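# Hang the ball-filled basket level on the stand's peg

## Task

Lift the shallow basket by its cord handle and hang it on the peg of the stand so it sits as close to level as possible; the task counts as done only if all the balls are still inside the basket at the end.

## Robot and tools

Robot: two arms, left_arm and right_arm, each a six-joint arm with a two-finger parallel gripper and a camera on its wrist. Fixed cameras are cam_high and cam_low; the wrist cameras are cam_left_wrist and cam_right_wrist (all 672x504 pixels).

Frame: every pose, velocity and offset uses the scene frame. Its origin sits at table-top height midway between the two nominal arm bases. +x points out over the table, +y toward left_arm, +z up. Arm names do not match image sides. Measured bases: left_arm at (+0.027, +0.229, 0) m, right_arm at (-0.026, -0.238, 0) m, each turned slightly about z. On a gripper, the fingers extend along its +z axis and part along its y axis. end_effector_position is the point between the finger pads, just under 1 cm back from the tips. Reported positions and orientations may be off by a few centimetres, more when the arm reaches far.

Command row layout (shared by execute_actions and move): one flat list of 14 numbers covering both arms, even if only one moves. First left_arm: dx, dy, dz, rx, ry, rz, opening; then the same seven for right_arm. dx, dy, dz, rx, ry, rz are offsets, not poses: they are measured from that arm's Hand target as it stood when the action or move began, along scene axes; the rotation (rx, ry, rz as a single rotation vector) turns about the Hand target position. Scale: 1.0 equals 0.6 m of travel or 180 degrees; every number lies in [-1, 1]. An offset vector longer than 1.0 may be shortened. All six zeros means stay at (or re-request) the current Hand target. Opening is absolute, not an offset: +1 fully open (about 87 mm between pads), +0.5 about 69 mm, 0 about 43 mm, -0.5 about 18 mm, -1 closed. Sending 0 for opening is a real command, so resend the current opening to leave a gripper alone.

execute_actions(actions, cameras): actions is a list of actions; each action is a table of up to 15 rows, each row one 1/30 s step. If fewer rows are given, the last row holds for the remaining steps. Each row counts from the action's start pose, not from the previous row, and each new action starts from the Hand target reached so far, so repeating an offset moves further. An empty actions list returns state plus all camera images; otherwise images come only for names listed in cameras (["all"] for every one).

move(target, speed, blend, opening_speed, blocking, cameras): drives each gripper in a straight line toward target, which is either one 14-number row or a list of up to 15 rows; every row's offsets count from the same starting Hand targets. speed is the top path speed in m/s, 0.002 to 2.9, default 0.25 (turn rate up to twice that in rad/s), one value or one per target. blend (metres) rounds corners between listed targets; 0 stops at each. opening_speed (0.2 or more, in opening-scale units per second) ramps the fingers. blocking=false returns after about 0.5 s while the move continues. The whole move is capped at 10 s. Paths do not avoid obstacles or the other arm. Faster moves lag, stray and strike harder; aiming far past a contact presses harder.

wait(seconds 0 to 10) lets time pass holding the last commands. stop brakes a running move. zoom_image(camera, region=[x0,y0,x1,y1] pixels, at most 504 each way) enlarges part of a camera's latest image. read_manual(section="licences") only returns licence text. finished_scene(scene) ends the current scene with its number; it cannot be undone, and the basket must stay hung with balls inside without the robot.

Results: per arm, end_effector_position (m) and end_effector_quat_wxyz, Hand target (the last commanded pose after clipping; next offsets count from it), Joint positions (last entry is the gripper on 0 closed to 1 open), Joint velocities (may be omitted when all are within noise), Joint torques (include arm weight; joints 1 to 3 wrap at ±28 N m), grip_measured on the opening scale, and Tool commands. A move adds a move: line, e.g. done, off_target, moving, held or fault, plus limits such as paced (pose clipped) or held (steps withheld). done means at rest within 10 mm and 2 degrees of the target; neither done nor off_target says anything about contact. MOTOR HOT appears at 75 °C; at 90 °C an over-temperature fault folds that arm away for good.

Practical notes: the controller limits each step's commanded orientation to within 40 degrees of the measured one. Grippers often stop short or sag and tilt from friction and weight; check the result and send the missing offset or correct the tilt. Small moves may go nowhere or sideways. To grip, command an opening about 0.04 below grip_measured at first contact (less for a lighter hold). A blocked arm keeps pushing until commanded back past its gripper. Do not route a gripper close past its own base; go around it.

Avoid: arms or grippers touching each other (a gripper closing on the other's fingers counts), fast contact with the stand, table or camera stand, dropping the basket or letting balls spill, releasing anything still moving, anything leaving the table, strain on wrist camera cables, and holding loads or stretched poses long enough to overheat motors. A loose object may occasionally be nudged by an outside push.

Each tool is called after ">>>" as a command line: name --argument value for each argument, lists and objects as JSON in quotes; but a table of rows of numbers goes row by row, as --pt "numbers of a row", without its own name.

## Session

>>> execute_actions --actions '[]'

>>> zoom_image --camera "cam_high" --region '[200, 150, 500, 370]'

>>> zoom_image --camera "cam_low" --region '[290, 150, 480, 310]'

Scene clock: 0.00 s.
left_arm: end_effector_position=(+0.4241, +0.2525, +0.0688) grip_measured=+1.000 end_effector_quat_wxyz=(+0.601, -0.050, +0.791, +0.103) | right_arm: end_effector_position=(+0.3639, -0.2311, +0.0615) grip_measured=+0.962 end_effector_quat_wxyz=(+0.596, -0.001, +0.802, +0.021)
Joint positions: left_arm=[-0.109 1.585 0.405 0.907 -0.297 0.025 1] | right_arm=[0.023 1.553 0.369 0.892 -0.036 0.023 0.981]
Joint velocities: within noise
Joint torques (N m): no reading
Heat: left arm: 32 °C; right arm: 35 °C.
Hand target: left_arm +0.4258, +0.2523, +0.0721; +0.604, -0.051, +0.789, +0.103 | right_arm +0.3645, -0.2311, +0.0624; +0.596, -0.001, +0.803, +0.021
Tool commands: left_gripper/opening=+1.0 right_gripper/opening=+1.0
camera_calibration:
cam_left_wrist: T_world_to_cam=[[0.22493, -0.969845, -0.0938434, 0.153385], [-0.896988, -0.168488, -0.408686, 0.470585], [0.380551, 0.176102, -0.907838, 0.0000933667], [0, 0, 0, 1]] pos_world=[0.387572, 0.228031, 0.2068]
cam_right_wrist: T_world_to_cam=[[0.0261987, -0.999041, -0.0350826, -0.239645], [-0.923456, -0.0107475, -0.383555, 0.377857], [0.38281, 0.0424459, -0.922852, 0.0705266], [0, 0, 0, 1]] pos_world=[0.328215, -0.238348, 0.201607]

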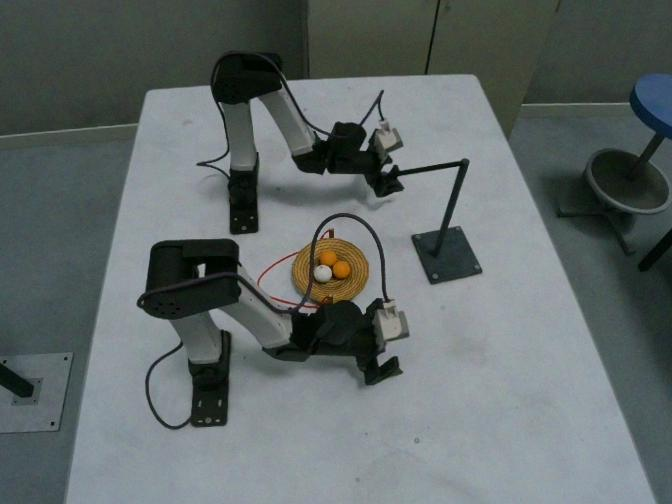

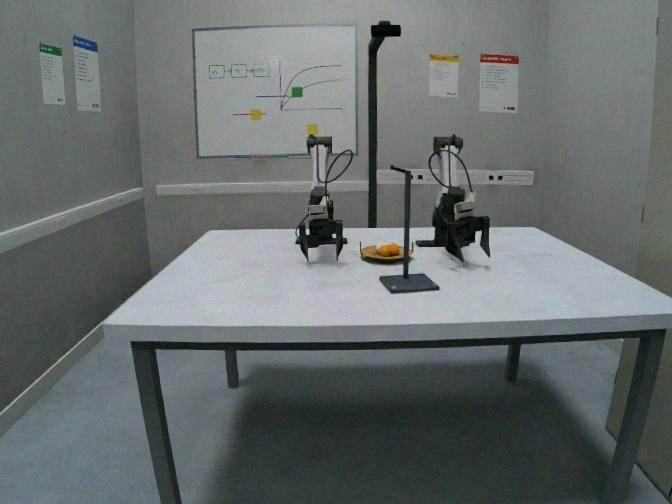

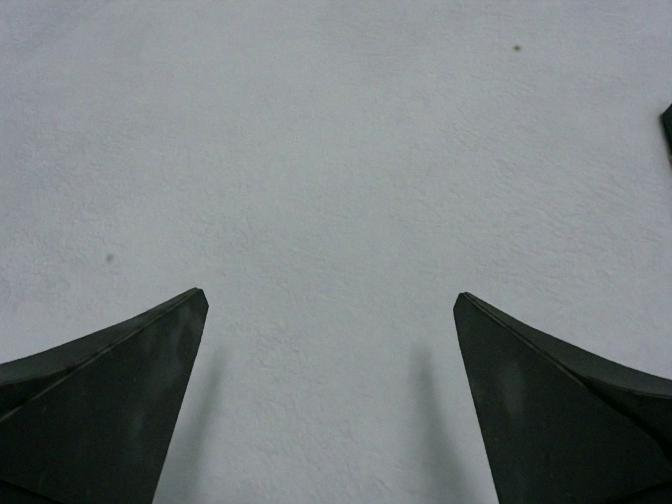

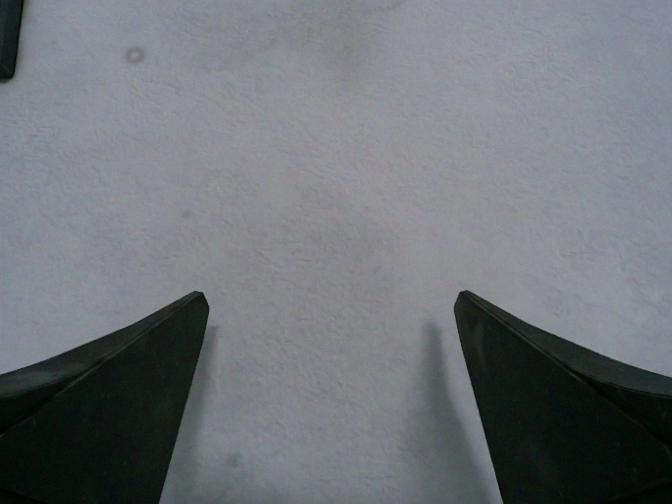

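Scaled by 1.680 from the camera's 672x504 image, which has a finer 960x720 frame.

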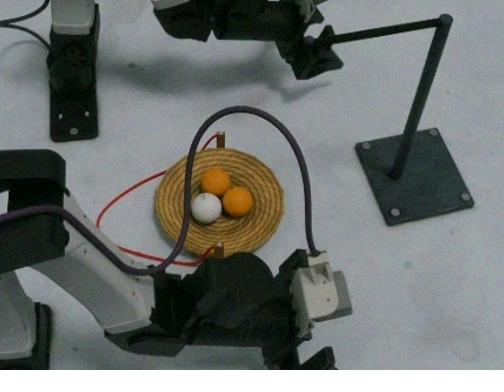

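Scaled by 2.653 from the camera's 672x504 image, which has a finer 960x720 frame.

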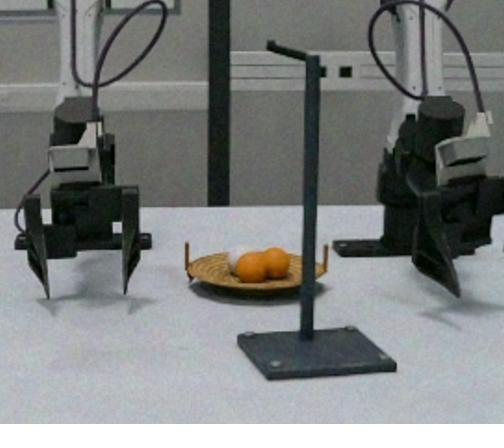

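>>> move --target '[-0.4647, -0.4872, 0.3465, 0.0325, 0.1337, -0.3036, 1, -0.191, -0.215, 0.396, 0.4884, 0.0332, 0.0208, 1]' --cameras '["all"]' --speed 0.3

>>> zoom_image --camera "cam_left_wrist" --region '[100, 50, 500, 350]'

Scene clock: 53.67 s.
left_arm: end_effector_position=(+0.1481, -0.0377, +0.2753) grip_measured=+1.000 end_effector_quat_wxyz=(+0.415, +0.368, +0.821, -0.135) | right_arm: end_effector_position=(+0.2508, -0.3595, +0.3069) grip_measured=+0.962 end_effector_quat_wxyz=(+0.399, +0.386, +0.597, +0.579)
Joint positions: left_arm=[-1.429 1.18 1.397 -1.001 -0.501 -0.342 1] | right_arm=[-1.025 1.265 0.828 0.355 -1.44 1.461 0.981]
Joint torques (N m): left_arm=[-0.17 -1.68 8.69 1.7 -0.23 -0.03] | right_arm=[-0.84 -2.77 5.5 1.97 -0.13 0.07]
Heat: left arm: 39 °C; right arm: 37 °C.
Hand target: left_arm +0.1470, -0.0400, +0.2799; +0.414, +0.365, +0.823, -0.137 | right_arm +0.2499, -0.3601, +0.2999; +0.390, +0.390, +0.590, +0.590
Off the commanded pose: left_arm 0.005 m, 0 deg | right_arm 0.007 m, 2 deg.
move: done
camera_calibration:
cam_left_wrist: T_world_to_cam=[[-0.699203, -0.710078, -0.0830932, 0.0971875], [-0.711684, 0.70237, -0.0135406, 0.155119], [0.067977, 0.0496684, -0.99645, 0.409621], [0, 0, 0, 1]] pos_world=[0.150505, -0.0602853, 0.418343]
cam_right_wrist: T_world_to_cam=[[-0.000516261, -0.0282239, -0.999601, 0.295413], [-0.957234, 0.289212, -0.00767158, 0.367076], [0.289313, 0.956849, -0.0271662, 0.423036], [0, 0, 0, 1]] pos_world=[0.229141, -0.502607, 0.309604]

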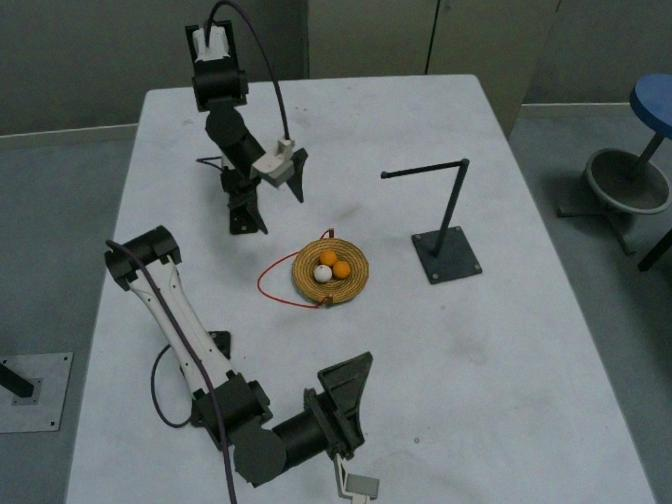

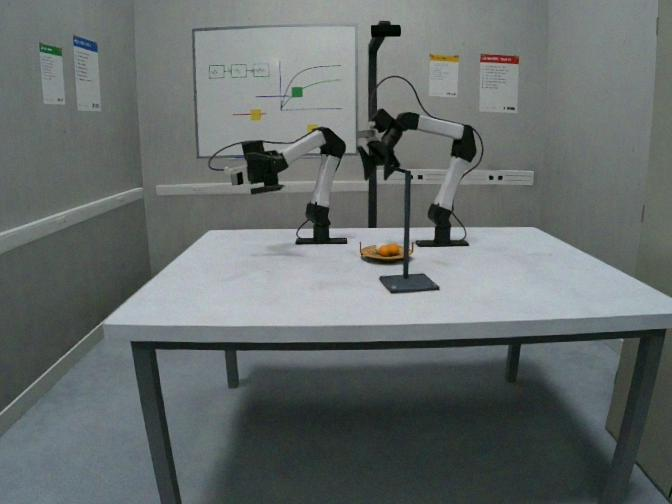

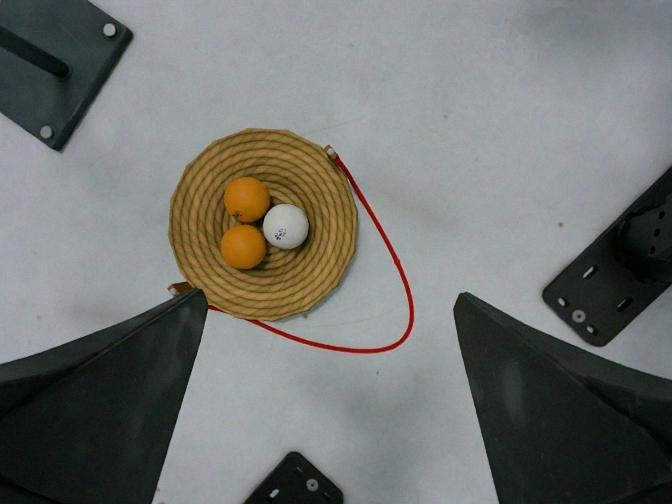

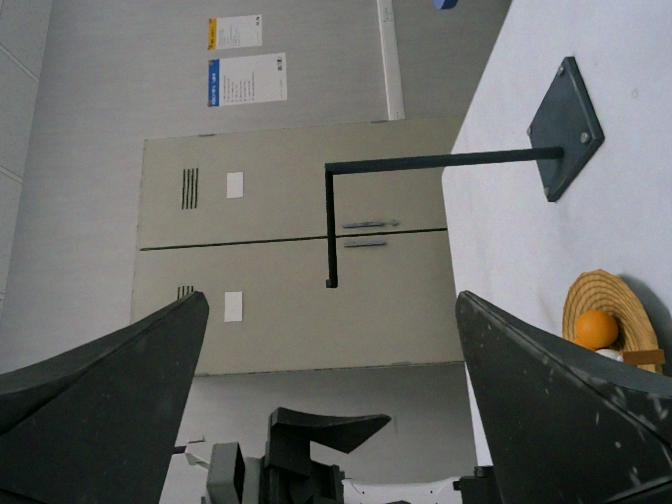

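Scaled by 1.260 from the camera's 672x504 image, which has a finer 960x720 frame.

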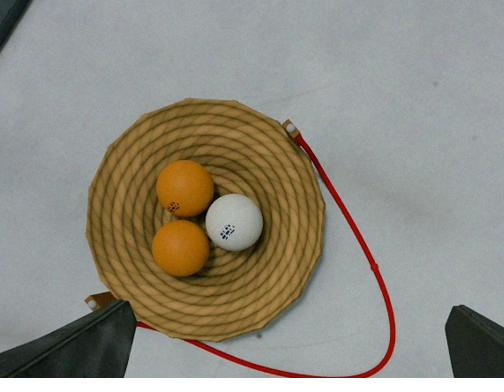

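>>> move --target '[-0.12, 0.044, -0.3, 0.2544, 0.142, -0.1917, 0.2, -0.1, -0.033, -0.1167, 0, 0, 0, 1]' --cameras '["all"]' --speed 0.2

Scene clock: 102.93 s.
left_arm: end_effector_position=(+0.0797, -0.0192, +0.1061) grip_measured=+0.200 end_effector_quat_wxyz=(+0.022, +0.669, +0.743, -0.008) | right_arm: end_effector_position=(+0.1942, -0.3854, +0.2309) grip_measured=+0.962 end_effector_quat_wxyz=(+0.438, +0.444, +0.555, +0.551)
Joint positions: left_arm=[-1.42 1.621 1.301 -1.208 -0.014 0.08 0.6] | right_arm=[-1.296 1.247 0.565 0.358 -1.541 1.25 0.981]
Joint torques (N m): left_arm=[-0.27 -5.14 5.14 0.43 0.15 0.24] | right_arm=[-0.95 -5 5.03 1.52 -0.28 -0.2]
Heat: left arm: 45 °C; right arm: 38 °C.
Hand target: left_arm +0.0749, -0.0137, +0.1000; +0.001, +0.675, +0.738, -0.001 | right_arm +0.1899, -0.3799, +0.2299; +0.390, +0.390, +0.590, +0.590
Off the commanded pose: left_arm 0.010 m, 3 deg | right_arm 0.007 m, 10 deg.
joint sent to its limit (right arm) — joint 5 (wrist yaw), lower limit. The joint targets are off in orientation, not in position.
move: off_target (left_arm, right_arm)
camera_calibration:
cam_left_wrist: T_world_to_cam=[[-0.992048, -0.120644, -0.0358552, 0.0780422], [-0.106716, 0.655265, 0.747823, -0.0387682], [-0.0667255, 0.745703, -0.662929, 0.23352], [0, 0, 0, 1]] pos_world=[0.0888661, -0.139318, 0.186597]
cam_right_wrist: T_world_to_cam=[[-0.0112994, 0.0038907, -0.999929, 0.233118], [-0.895135, 0.445638, 0.0118492, 0.363554], [0.445653, 0.895205, -0.00155275, 0.402179], [0, 0, 0, 1]] pos_world=[0.148832, -0.522953, 0.229418]

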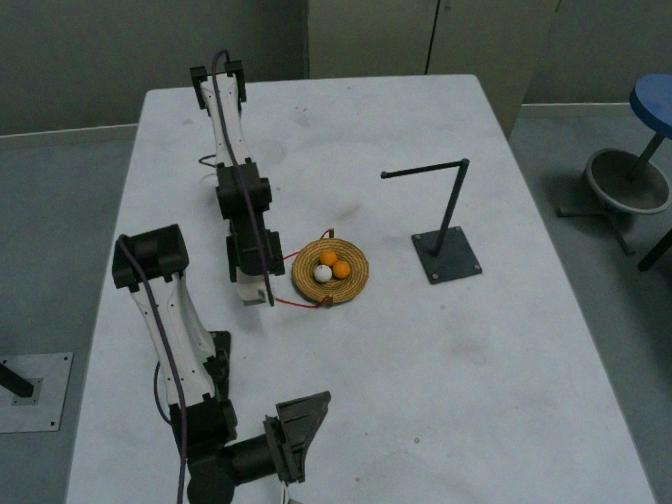

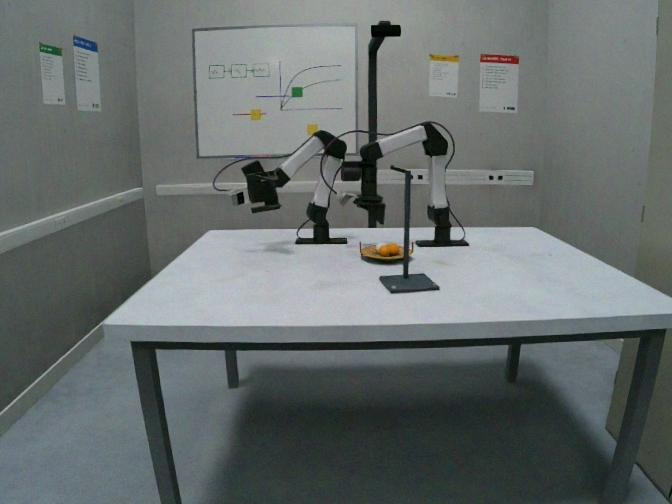

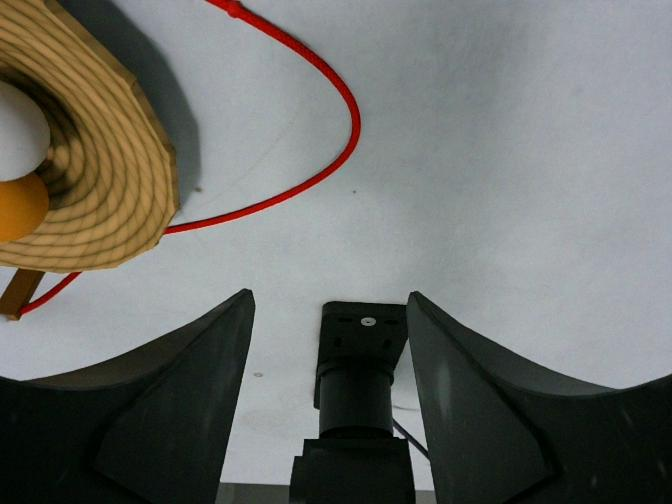

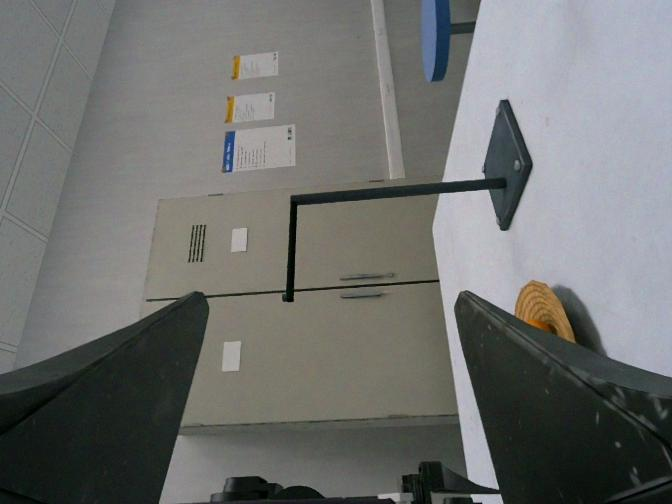

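>>> move --target '[-0.0083, 0.0095, -0.1567, 0, 0, 0, 0, 0.1, 0.033, 0, 0, 0, 0, -0.9]' --cameras '["cam_left_wrist", "cam_right_wrist"]' --speed 0.12

Scene clock: 119.73 s.
left_arm: end_effector_position=(+0.0743, -0.0081, +0.0130) grip_measured=+0.000 end_effector_quat_wxyz=(+0.010, +0.674, +0.739, +0.001) | right_arm: end_effector_position=(+0.2485, -0.3601, +0.2363) grip_measured=-0.899 end_effector_quat_wxyz=(+0.394, +0.383, +0.596, +0.586)
Joint positions: left_arm=[-1.434 1.702 1 -0.856 -0.014 0.08 0.5] | right_arm=[-1.033 1.403 0.603 0.77 -1.462 1.52 0.05]
Joint torques (N m): left_arm=[-0.28 -5.09 4.66 0.69 0.15 0.07] | right_arm=[-0.28 -3.3 4.81 1.96 0.07 0.08]
Heat: left arm: 43 °C; right arm: 38 °C.
Hand target: left_arm +0.0701, -0.0079, +0.0059; +0.001, +0.675, +0.738, -0.001 | right_arm +0.2499, -0.3601, +0.2300; +0.391, +0.389, +0.590, +0.590
Off the commanded pose: left_arm 0.008 m, 1 deg | right_arm 0.007 m, 1 deg.
move: done
camera_calibration:
cam_left_wrist: T_world_to_cam=[[-0.993847, -0.105564, -0.033544, 0.0708752], [-0.0932729, 0.634261, 0.767472, 0.0216151], [-0.0597415, 0.765878, -0.640205, 0.162479], [0, 0, 0, 1]] pos_world=[0.0821619, -0.130667, 0.0898084]
cam_right_wrist: T_world_to_cam=[[0.00385646, -0.0185423, -0.999821, 0.227248], [-0.961178, 0.275789, -0.00882209, 0.360932], [0.275903, 0.961039, -0.0167589, 0.42482], [0, 0, 0, 1]] pos_world=[0.228834, -0.503596, 0.237511]
Images, in order (width x height): cam_left_wrist 672x504, cam_right_wrist 672x504.

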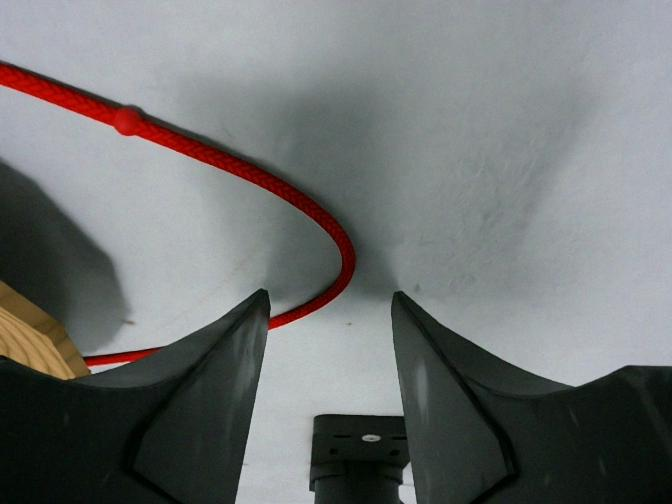

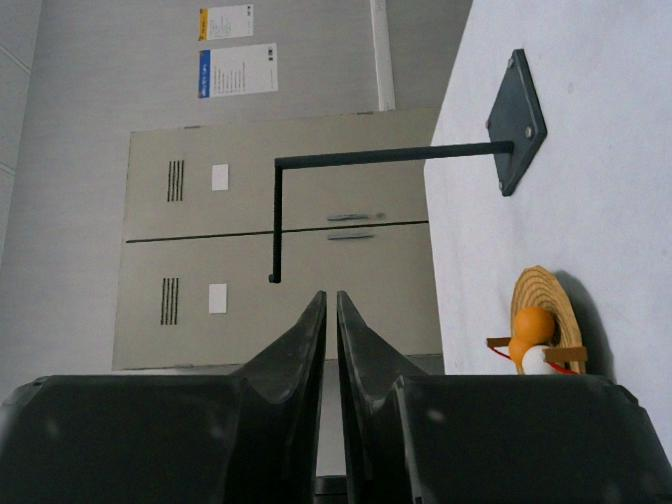

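>>> move --target '[-0.002, 0.011, -0.008, 0, 0, 0, 0, 0, 0, 0, 0, 0, 0, -0.9]' --cameras '["cam_left_wrist"]' --speed 0.05

Scene clock: 134.73 s.
left_arm: end_effector_position=(+0.0740, -0.0066, +0.0106) grip_measured=+0.000 end_effector_quat_wxyz=(+0.009, +0.674, +0.739, +0.002) | right_arm: end_effector_position=(+0.2485, -0.3601, +0.2382) grip_measured=-0.899 end_effector_quat_wxyz=(+0.397, +0.380, +0.596, +0.585)
Joint positions: left_arm=[-1.434 1.702 0.989 -0.847 -0.014 0.08 0.5] | right_arm=[-1.033 1.403 0.603 0.795 -1.462 1.537 0.05]
Joint torques (N m): left_arm=[-0.31 -6.31 2.37 0.84 0.15 0.07] | right_arm=[0.05 -2.86 4.38 1.93 0.11 0.04]
Heat: left arm: 42 °C; right arm: 38 °C.
Hand target: left_arm +0.0689, -0.0013, +0.0011; +0.001, +0.675, +0.738, +0.000 | right_arm +0.2499, -0.3600, +0.2300; +0.391, +0.389, +0.590, +0.590
Off the commanded pose: left_arm 0.012 m, 1 deg | right_arm 0.008 m, 2 deg.
move: off_target (left_arm)
camera_calibration:
cam_left_wrist: T_world_to_cam=[[-0.993854, -0.105534, -0.0334213, 0.0707411], [-0.0930706, 0.633126, 0.768433, 0.0223915], [-0.0599364, 0.766821, -0.639057, 0.15969], [0, 0, 0, 1]] pos_world=[0.0819615, -0.129165, 0.087209]
Images, in order (width x height): cam_left_wrist 672x504.

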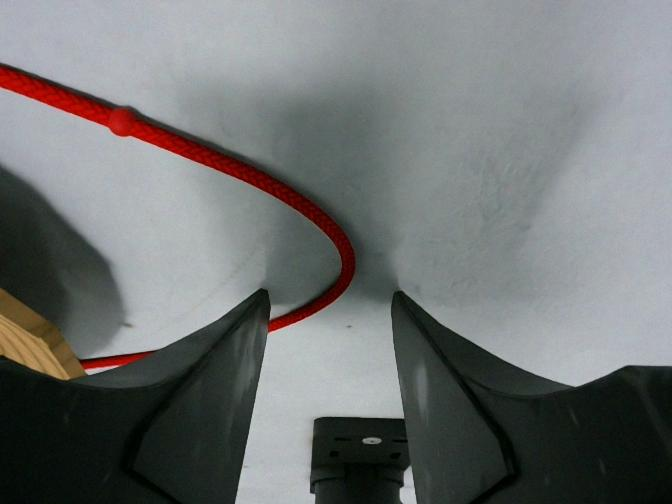

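>>> move --target '[0, -0.004, 0.006, 0, 0, 0, -1, 0, 0, 0, 0, 0, 0, -0.9]' --cameras '["cam_left_wrist"]' --speed 0.05 --opening_speed 1.0

Scene clock: 142.07 s.
left_arm: end_effector_position=(+0.0739, -0.0057, +0.0108) grip_measured=-0.885 end_effector_quat_wxyz=(+0.008, +0.674, +0.739, +0.003) | right_arm: end_effector_position=(+0.2485, -0.3601, +0.2384) grip_measured=-0.899 end_effector_quat_wxyz=(+0.397, +0.380, +0.596, +0.585)
Joint positions: left_arm=[-1.434 1.702 0.989 -0.85 -0.014 0.08 0.057] | right_arm=[-1.033 1.403 0.603 0.797 -1.462 1.539 0.05]
Joint torques (N m): left_arm=[-0.43 -6.15 3.82 0.7 0.15 0.05] | right_arm=[-0.02 -3 4.22 1.97 0.11 0.02]
Heat: left arm: 41 °C; right arm: 38 °C.
Hand target: left_arm +0.0688, -0.0037, +0.0047; +0.001, +0.675, +0.738, -0.001 | right_arm +0.2499, -0.3600, +0.2300; +0.390, +0.389, +0.590, +0.590
Off the commanded pose: left_arm 0.008 m, 1 deg | right_arm 0.009 m, 2 deg.
move: done
camera_calibration:
cam_left_wrist: T_world_to_cam=[[-0.993873, -0.105399, -0.0332793, 0.0706909], [-0.092669, 0.630511, 0.770629, 0.0217317], [-0.0602405, 0.768991, -0.636415, 0.159181], [0, 0, 0, 1]] pos_world=[0.0818608, -0.12866, 0.0869104]
Images, in order (width x height): cam_left_wrist 672x504.

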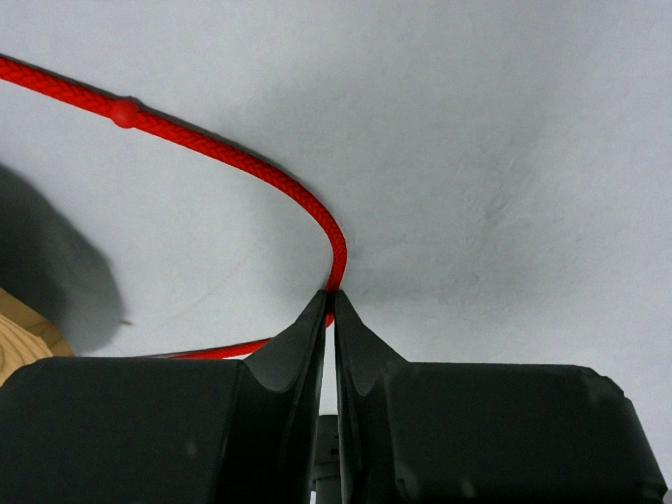

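>>> move --pt "0.0853 -0.004 0.242 -0.003 -0.116 -0.027 -1 0 0 0 0 0 0 -0.9" --pt "0.2187 -0.007 0.342 -0.0063 -0.246 -0.0575 -1 0 0 0 0 0 0 -0.9" --pt "0.287 -0.009 0.434 -0.0074 -0.2894 -0.0677 -1 0 0 0 0 0 0 -0.9" --cameras '["cam_high", "cam_low", "cam_left_wrist", "cam_right_wrist"]' --speed 0.12 --blend '[0.03, 0.03, 0]'

>>> zoom_image --camera "cam_low" --region '[330, 140, 470, 280]'

>>> zoom_image --camera "cam_right_wrist" --region '[380, 230, 620, 400]'

Scene clock: 161.93 s.
left_arm: end_effector_position=(+0.2375, -0.0094, +0.2482) grip_measured=-0.886 end_effector_quat_wxyz=(+0.305, +0.693, +0.585, +0.291) | right_arm: end_effector_position=(+0.2485, -0.3601, +0.2384) grip_measured=-0.899 end_effector_quat_wxyz=(+0.397, +0.380, +0.596, +0.585)
Joint positions: left_arm=[-1.345 1.49 1.453 -1.13 -0.795 0.599 0.057] | right_arm=[-1.033 1.403 0.603 0.797 -1.462 1.539 0.05]
Joint torques (N m): left_arm=[0.64 -8.23 8.32 1.36 -0.52 0.17] | right_arm=[0.01 -2.93 4.74 1.98 0.17 0.08]
Heat: left arm: 41 °C; right arm: 38 °C.
Hand target: left_arm +0.2409, -0.0092, +0.2652; +0.331, +0.679, +0.589, +0.287 | right_arm +0.2499, -0.3600, +0.2300; +0.390, +0.389, +0.590, +0.590
Off the commanded pose: left_arm 0.017 m, 3 deg | right_arm 0.009 m, 2 deg.
move: off_target (left_arm)
camera_calibration:
cam_left_wrist: T_world_to_cam=[[-0.620259, 0.112889, -0.776231, 0.33847], [-0.513191, 0.690004, 0.510421, 0.0212189], [0.593224, 0.714948, -0.370047, 0.101169], [0, 0, 0, 1]] pos_world=[0.160812, -0.125181, 0.289337]
cam_right_wrist: T_world_to_cam=[[0.00964306, -0.0245421, -0.999652, 0.22576], [-0.961085, 0.275787, -0.0160418, 0.362676], [0.276085, 0.960905, -0.0209276, 0.425764], [0, 0, 0, 1]] pos_world=[0.228838, -0.5036, 0.24041]

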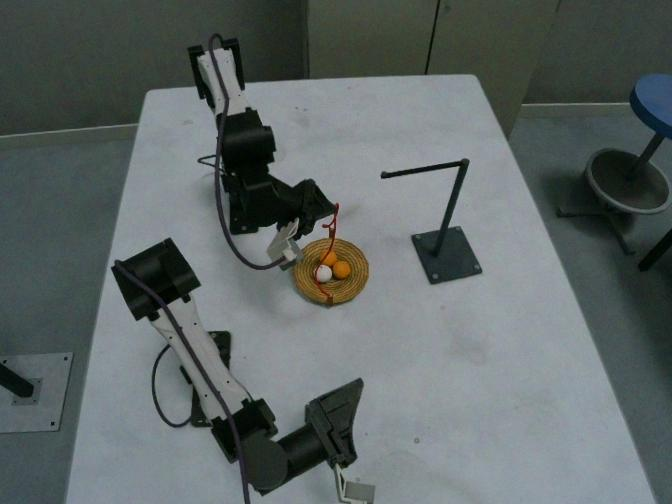

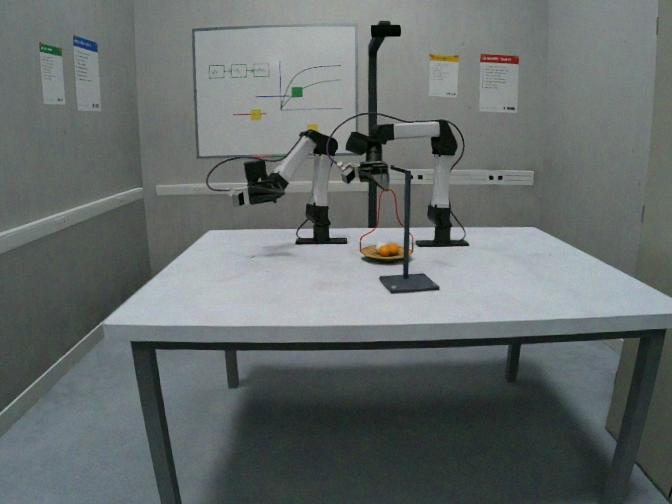

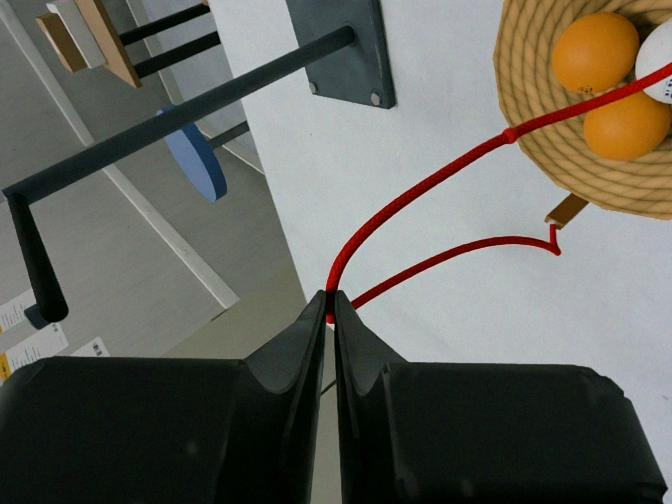

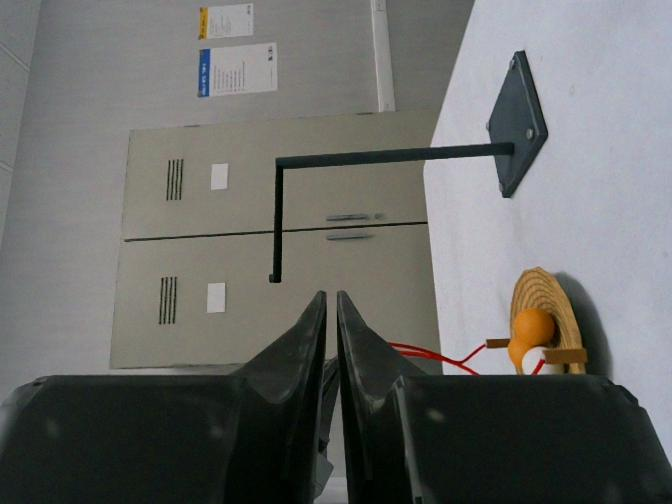

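Scaled by 3.600 from the camera's 672x504 image, which has a finer 960x720 frame.

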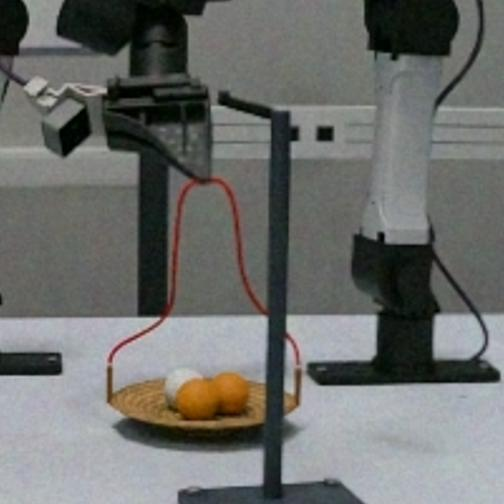

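Scaled by 2.100 from the camera's 672x504 image, which has a finer 960x720 frame.

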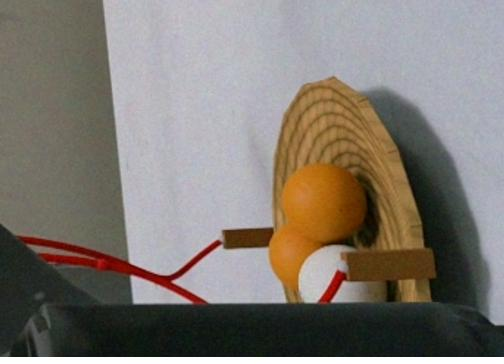

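>>> zoom_image --camera "cam_high" --region '[270, 180, 400, 320]'

Scaled by 3.600 from the camera's 672x504 image, which has a finer 960x720 frame.

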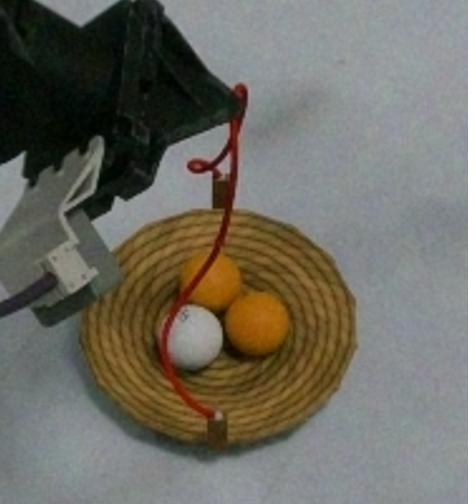

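>>> move --pt "-0.0105 0 0.02 0 0 0 -1 0 0 0 0 0 0 -0.9" --pt "-0.0105 0 0.05 0 0 0 -1 0 0 0 0 0 0 -0.9" --cameras '["cam_high", "cam_low", "cam_right_wrist"]' --speed 0.03

>>> zoom_image --camera "cam_low" --region '[330, 140, 470, 280]'

>>> zoom_image --camera "cam_high" --region '[270, 180, 400, 320]'

>>> zoom_image --camera "cam_right_wrist" --region '[380, 230, 620, 400]'

Scene clock: 194.83 s.
left_arm: end_effector_position=(+0.2343, -0.0067, +0.2871) grip_measured=-0.887 end_effector_quat_wxyz=(+0.323, +0.684, +0.589, +0.284) | right_arm: end_effector_position=(+0.2485, -0.3601, +0.2384) grip_measured=-0.899 end_effector_quat_wxyz=(+0.397, +0.380, +0.596, +0.585)
Joint positions: left_arm=[-1.356 1.49 1.605 -1.247 -0.802 0.588 0.057] | right_arm=[-1.033 1.403 0.603 0.797 -1.462 1.539 0.05]
Joint torques (N m): left_arm=[-0.35 -4.81 8.8 1.17 -0.53 -0.01] | right_arm=[0.03 -3.07 4.51 1.94 0.13 0.04]
Heat: left arm: 44 °C; right arm: 38 °C.
Hand target: left_arm +0.2346, -0.0092, +0.2952; +0.331, +0.679, +0.589, +0.287 | right_arm +0.2499, -0.3600, +0.2300; +0.390, +0.389, +0.590, +0.590
Off the commanded pose: left_arm 0.008 m, 1 deg | right_arm 0.009 m, 2 deg.
move: done
camera_calibration:
cam_right_wrist: T_world_to_cam=[[0.00964306, -0.0245421, -0.999652, 0.22576], [-0.961085, 0.275787, -0.0160418, 0.362676], [0.276085, 0.960905, -0.0209276, 0.425764], [0, 0, 0, 1]] pos_world=[0.228838, -0.5036, 0.24041]
Images, in order (width x height): cam_high 672x504, cam_low 672x504, cam_right_wrist 672x504.

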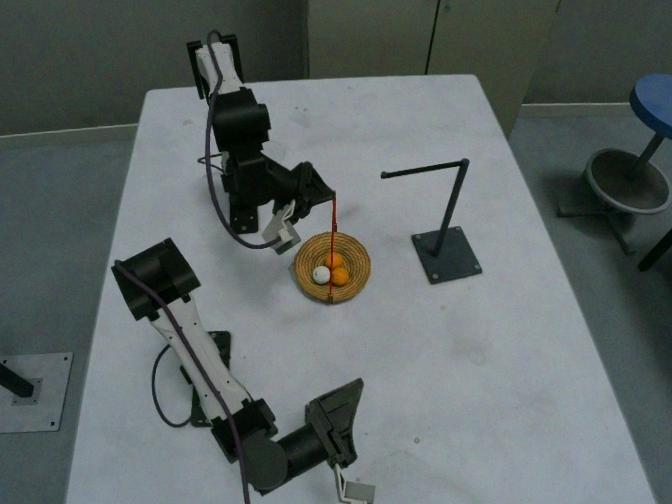

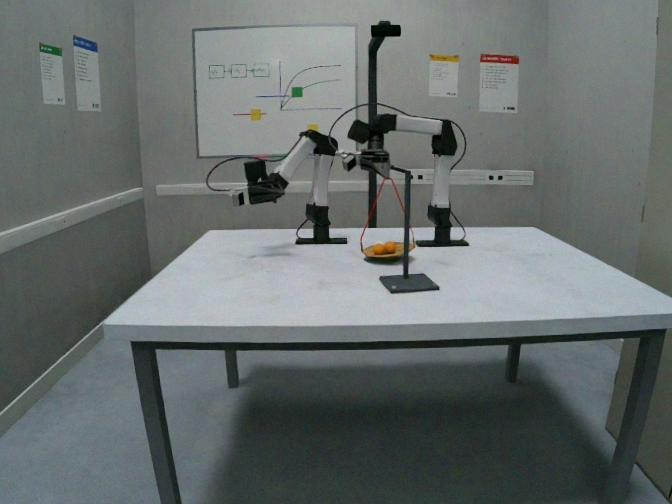

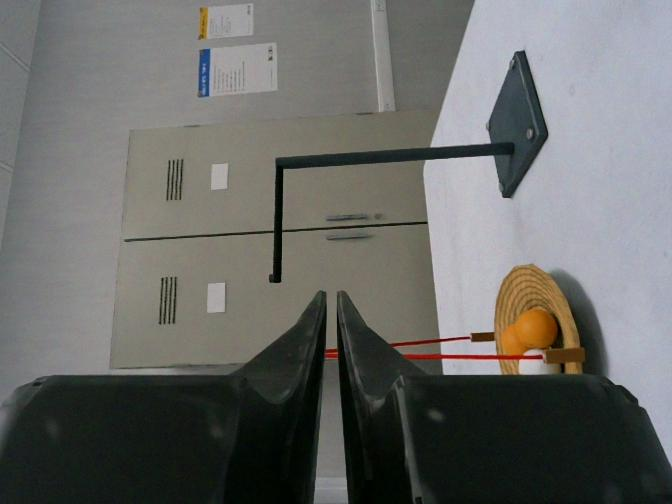

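Scaled by 3.600 from the camera's 672x504 image, which has a finer 960x720 frame.

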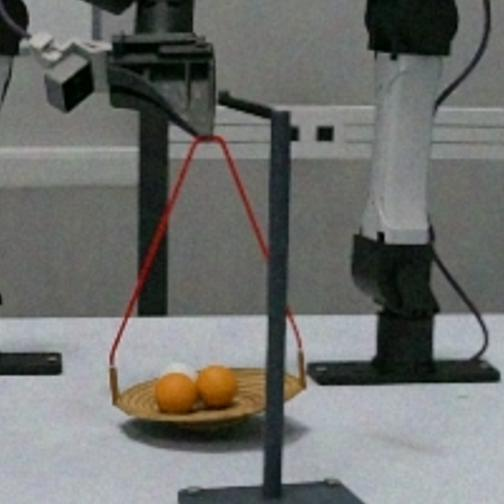

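Scaled by 3.600 from the camera's 672x504 image, which has a finer 960x720 frame.

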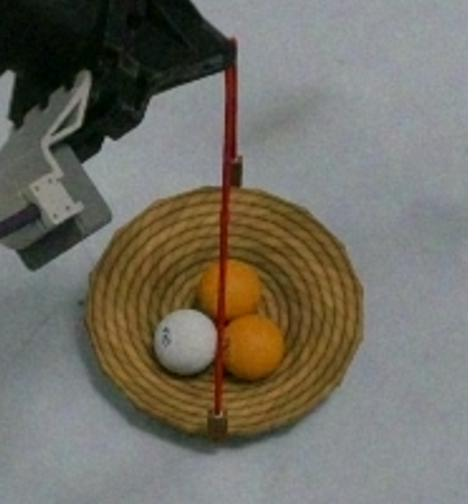

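Scaled by 2.100 from the camera's 672x504 image, which has a finer 960x720 frame.

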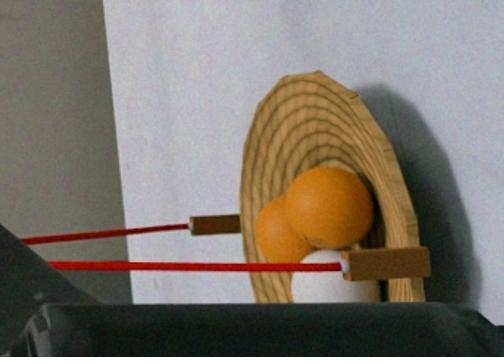

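>>> move --pt "0 0 -0.06 0 0 0 -1 0 0 0 0 0 0 -0.9" --pt "-0.0577 0.002 -0.142 0.0011 0.0434 0.0102 -1 0 0 0 0 0 0 -0.9" --pt "-0.191 0.0053 -0.242 0.0044 0.1736 0.0406 -1 0 0 0 0 0 0 -0.9" --pt "-0.2763 0.0092 -0.468 0.0074 0.2894 0.0677 -1 0 0 0 0 0 0 -0.9" --cameras '["cam_left_wrist", "cam_low"]' --speed '[0.04, 0.12, 0.12, 0.1]' --blend '[0.01, 0.03, 0.03, 0]'

Scene clock: 215.10 s.
left_arm: end_effector_position=(+0.0707, -0.0045, +0.0217) grip_measured=-0.887 end_effector_quat_wxyz=(+0.010, +0.681, +0.732, +0.002) | right_arm: end_effector_position=(+0.2485, -0.3601, +0.2384) grip_measured=-0.899 end_effector_quat_wxyz=(+0.397, +0.380, +0.596, +0.585)
Joint positions: left_arm=[-1.448 1.67 1.003 -0.889 -0.015 0.085 0.057] | right_arm=[-1.033 1.403 0.603 0.797 -1.462 1.539 0.05]
Joint torques (N m): left_arm=[0.69 -4.9 4.57 0.68 0.16 -0.01] | right_arm=[-0.13 -2.86 4.34 1.94 0.11 0.01]
Heat: left arm: 47 °C; right arm: 38 °C.
Hand target: left_arm +0.0688, -0.0036, +0.0145; +0.001, +0.675, +0.738, -0.001 | right_arm +0.2499, -0.3600, +0.2300; +0.390, +0.390, +0.590, +0.590
Off the commanded pose: left_arm 0.008 m, 1 deg | right_arm 0.009 m, 2 deg.
move: done
camera_calibration:
cam_left_wrist: T_world_to_cam=[[-0.995587, -0.0870059, -0.035153, 0.068246], [-0.0826841, 0.636215, 0.767068, 0.0114966], [-0.0443746, 0.76659, -0.640602, 0.163951], [0, 0, 0, 1]] pos_world=[0.0761707, -0.12706, 0.0986076]
Images, in order (width x height): cam_low 672x504, cam_left_wrist 672x504.

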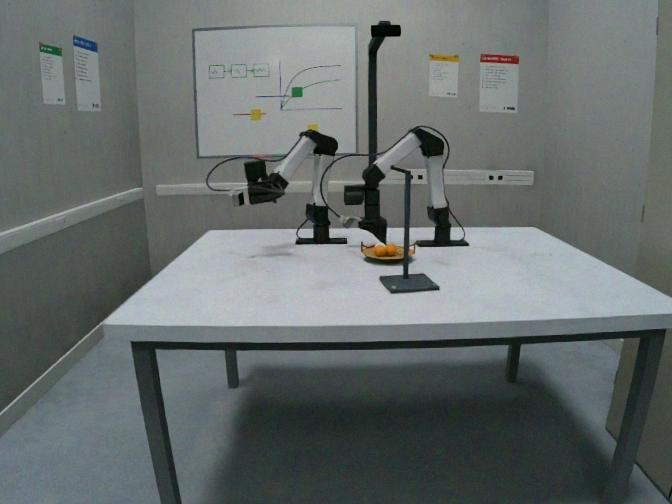

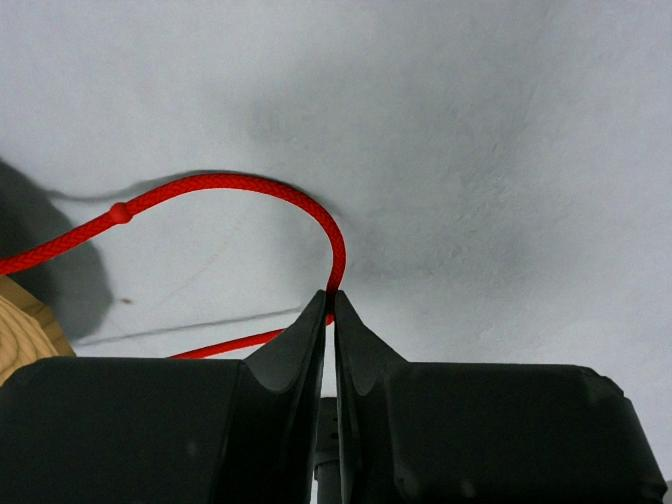

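>>> move --pt "0 0 -0.018 0 0 0 -1 0 0 0 0 0 0 -0.9" --pt "0 0 -0.018 0 0 0 -0.2 0 0 0 0 0 0 -0.9" --cameras '["cam_left_wrist"]' --speed 0.05 --opening_speed 0.8

Scene clock: 221.20 s.
left_arm: end_effector_position=(+0.0612, -0.0057, +0.0114) grip_measured=-0.201 end_effector_quat_wxyz=(-0.006, +0.675, +0.737, -0.018) | right_arm: end_effector_position=(+0.2485, -0.3601, +0.2384) grip_measured=-0.899 end_effector_quat_wxyz=(+0.397, +0.380, +0.596, +0.585)
Joint positions: left_arm=[-1.448 1.689 0.979 -0.848 0.036 0.07 0.4] | right_arm=[-1.033 1.403 0.603 0.797 -1.462 1.539 0.05]
Joint torques (N m): left_arm=[0.66 -4.89 4.46 0.73 -0.32 0.17] | right_arm=[-0.1 -2.86 4.48 1.98 0.17 0.03]
Heat: left arm: 45 °C; right arm: 38 °C.
Hand target: left_arm +0.0688, -0.0037, +0.0036; +0.001, +0.675, +0.738, -0.001 | right_arm +0.2499, -0.3600, +0.2300; +0.390, +0.390, +0.590, +0.590
Off the commanded pose: left_arm 0.011 m, 2 deg | right_arm 0.009 m, 2 deg.
move: off_target (left_arm)
camera_calibration:
cam_left_wrist: T_world_to_cam=[[-0.994693, -0.101624, 0.0160927, 0.0575949], [-0.0529981, 0.640115, 0.766449, 0.017698], [-0.0881907, 0.761528, -0.642104, 0.160598], [0, 0, 0, 1]] pos_world=[0.0723904, -0.127776, 0.0886293]
Images, in order (width x height): cam_left_wrist 672x504.

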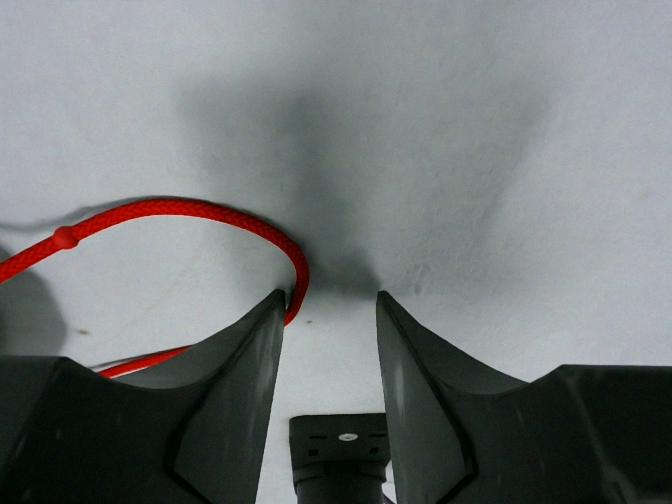

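>>> move --target '[0.003, -0.018, 0.022, 0, 0, 0, -0.1, 0, 0, 0, 0, 0, 0, -0.9]' --cameras '["cam_left_wrist"]' --speed 0.05

Scene clock: 232.60 s.
left_arm: end_effector_position=(+0.0658, -0.0123, +0.0170) grip_measured=-0.100 end_effector_quat_wxyz=(+0.001, +0.675, +0.738, -0.010) | right_arm: end_effector_position=(+0.2485, -0.3601, +0.2384) grip_measured=-0.899 end_effector_quat_wxyz=(+0.397, +0.380, +0.596, +0.585)
Joint positions: left_arm=[-1.448 1.703 1.02 -0.873 0.015 0.067 0.45] | right_arm=[-1.033 1.403 0.603 0.797 -1.462 1.539 0.05]
Joint torques (N m): left_arm=[0.75 -4.92 7.3 0.4 -0.12 0.2] | right_arm=[-0.06 -2.86 4.36 1.96 0.13 -0.02]
Heat: left arm: 44 °C; right arm: 39 °C.
Hand target: left_arm +0.0707, -0.0143, +0.0167; +0.001, +0.675, +0.738, -0.001 | right_arm +0.2499, -0.3600, +0.2300; +0.390, +0.390, +0.590, +0.590
Off the commanded pose: left_arm 0.005 m, 1 deg | right_arm 0.009 m, 2 deg.
move: done
camera_calibration:
cam_left_wrist: T_world_to_cam=[[-0.994591, -0.103749, -0.00493171, 0.0617356], [-0.0704773, 0.63923, 0.765779, 0.0189986], [-0.0762964, 0.761985, -0.643084, 0.168817], [0, 0, 0, 1]] pos_world=[0.0756208, -0.134375, 0.0943192]
Images, in order (width x height): cam_left_wrist 672x504.

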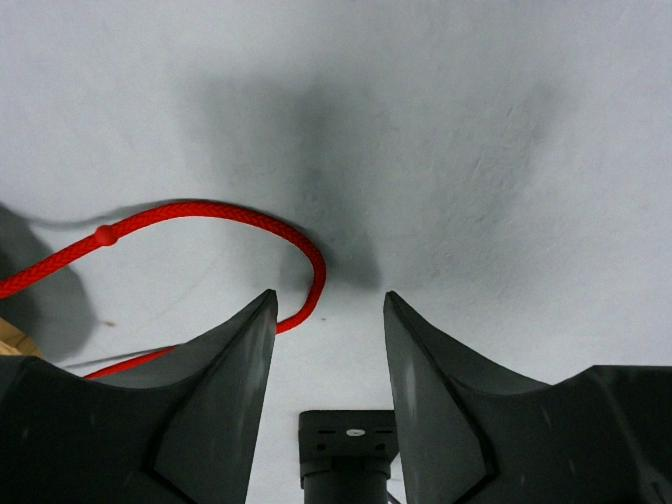

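>>> move --pt "0.003 0 -0.02 0 0 0 -0.1 0 0 0 0 0 0 -0.9" --pt "0.003 0 -0.016 0 0 0 -1 0 0 0 0 0 0 -0.9" --cameras '["cam_left_wrist"]' --speed 0.05 --opening_speed 1.0

Scene clock: 261.60 s.
left_arm: end_effector_position=(+0.0679, -0.0122, +0.0119) grip_measured=-0.890 end_effector_quat_wxyz=(-0.003, +0.674, +0.739, -0.005) | right_arm: end_effector_position=(+0.2485, -0.3601, +0.2384) grip_measured=-0.899 end_effector_quat_wxyz=(+0.397, +0.380, +0.596, +0.585)
Joint positions: left_arm=[-1.443 1.724 1.02 -0.864 0.012 0.071 0.055] | right_arm=[-1.033 1.403 0.603 0.797 -1.462 1.539 0.05]
Joint torques (N m): left_arm=[0.79 -5.31 5.53 0.66 -0.1 0.23] | right_arm=[0.05 -2.71 4.53 2 0.13 0.09]
Heat: left arm: 44 °C; right arm: 39 °C.
Hand target: left_arm +0.0724, -0.0144, +0.0071; +0.001, +0.675, +0.738, -0.001 | right_arm +0.2499, -0.3600, +0.2300; +0.390, +0.390, +0.590, +0.590
Off the commanded pose: left_arm 0.007 m, 1 deg | right_arm 0.009 m, 2 deg.
move: done
camera_calibration:
cam_left_wrist: T_world_to_cam=[[-0.994341, -0.105988, -0.00729167, 0.0637943], [-0.0727611, 0.62939, 0.773676, 0.022945], [-0.0774112, 0.769828, -0.63354, 0.165593], [0, 0, 0, 1]] pos_world=[0.0779216, -0.135158, 0.0876229]
Images, in order (width x height): cam_left_wrist 672x504.

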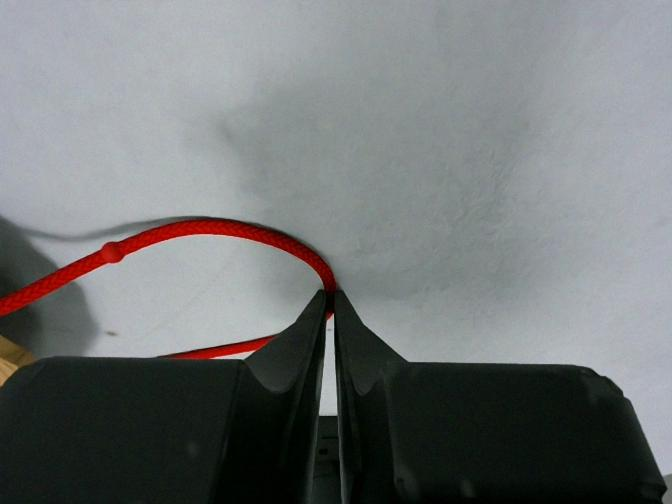

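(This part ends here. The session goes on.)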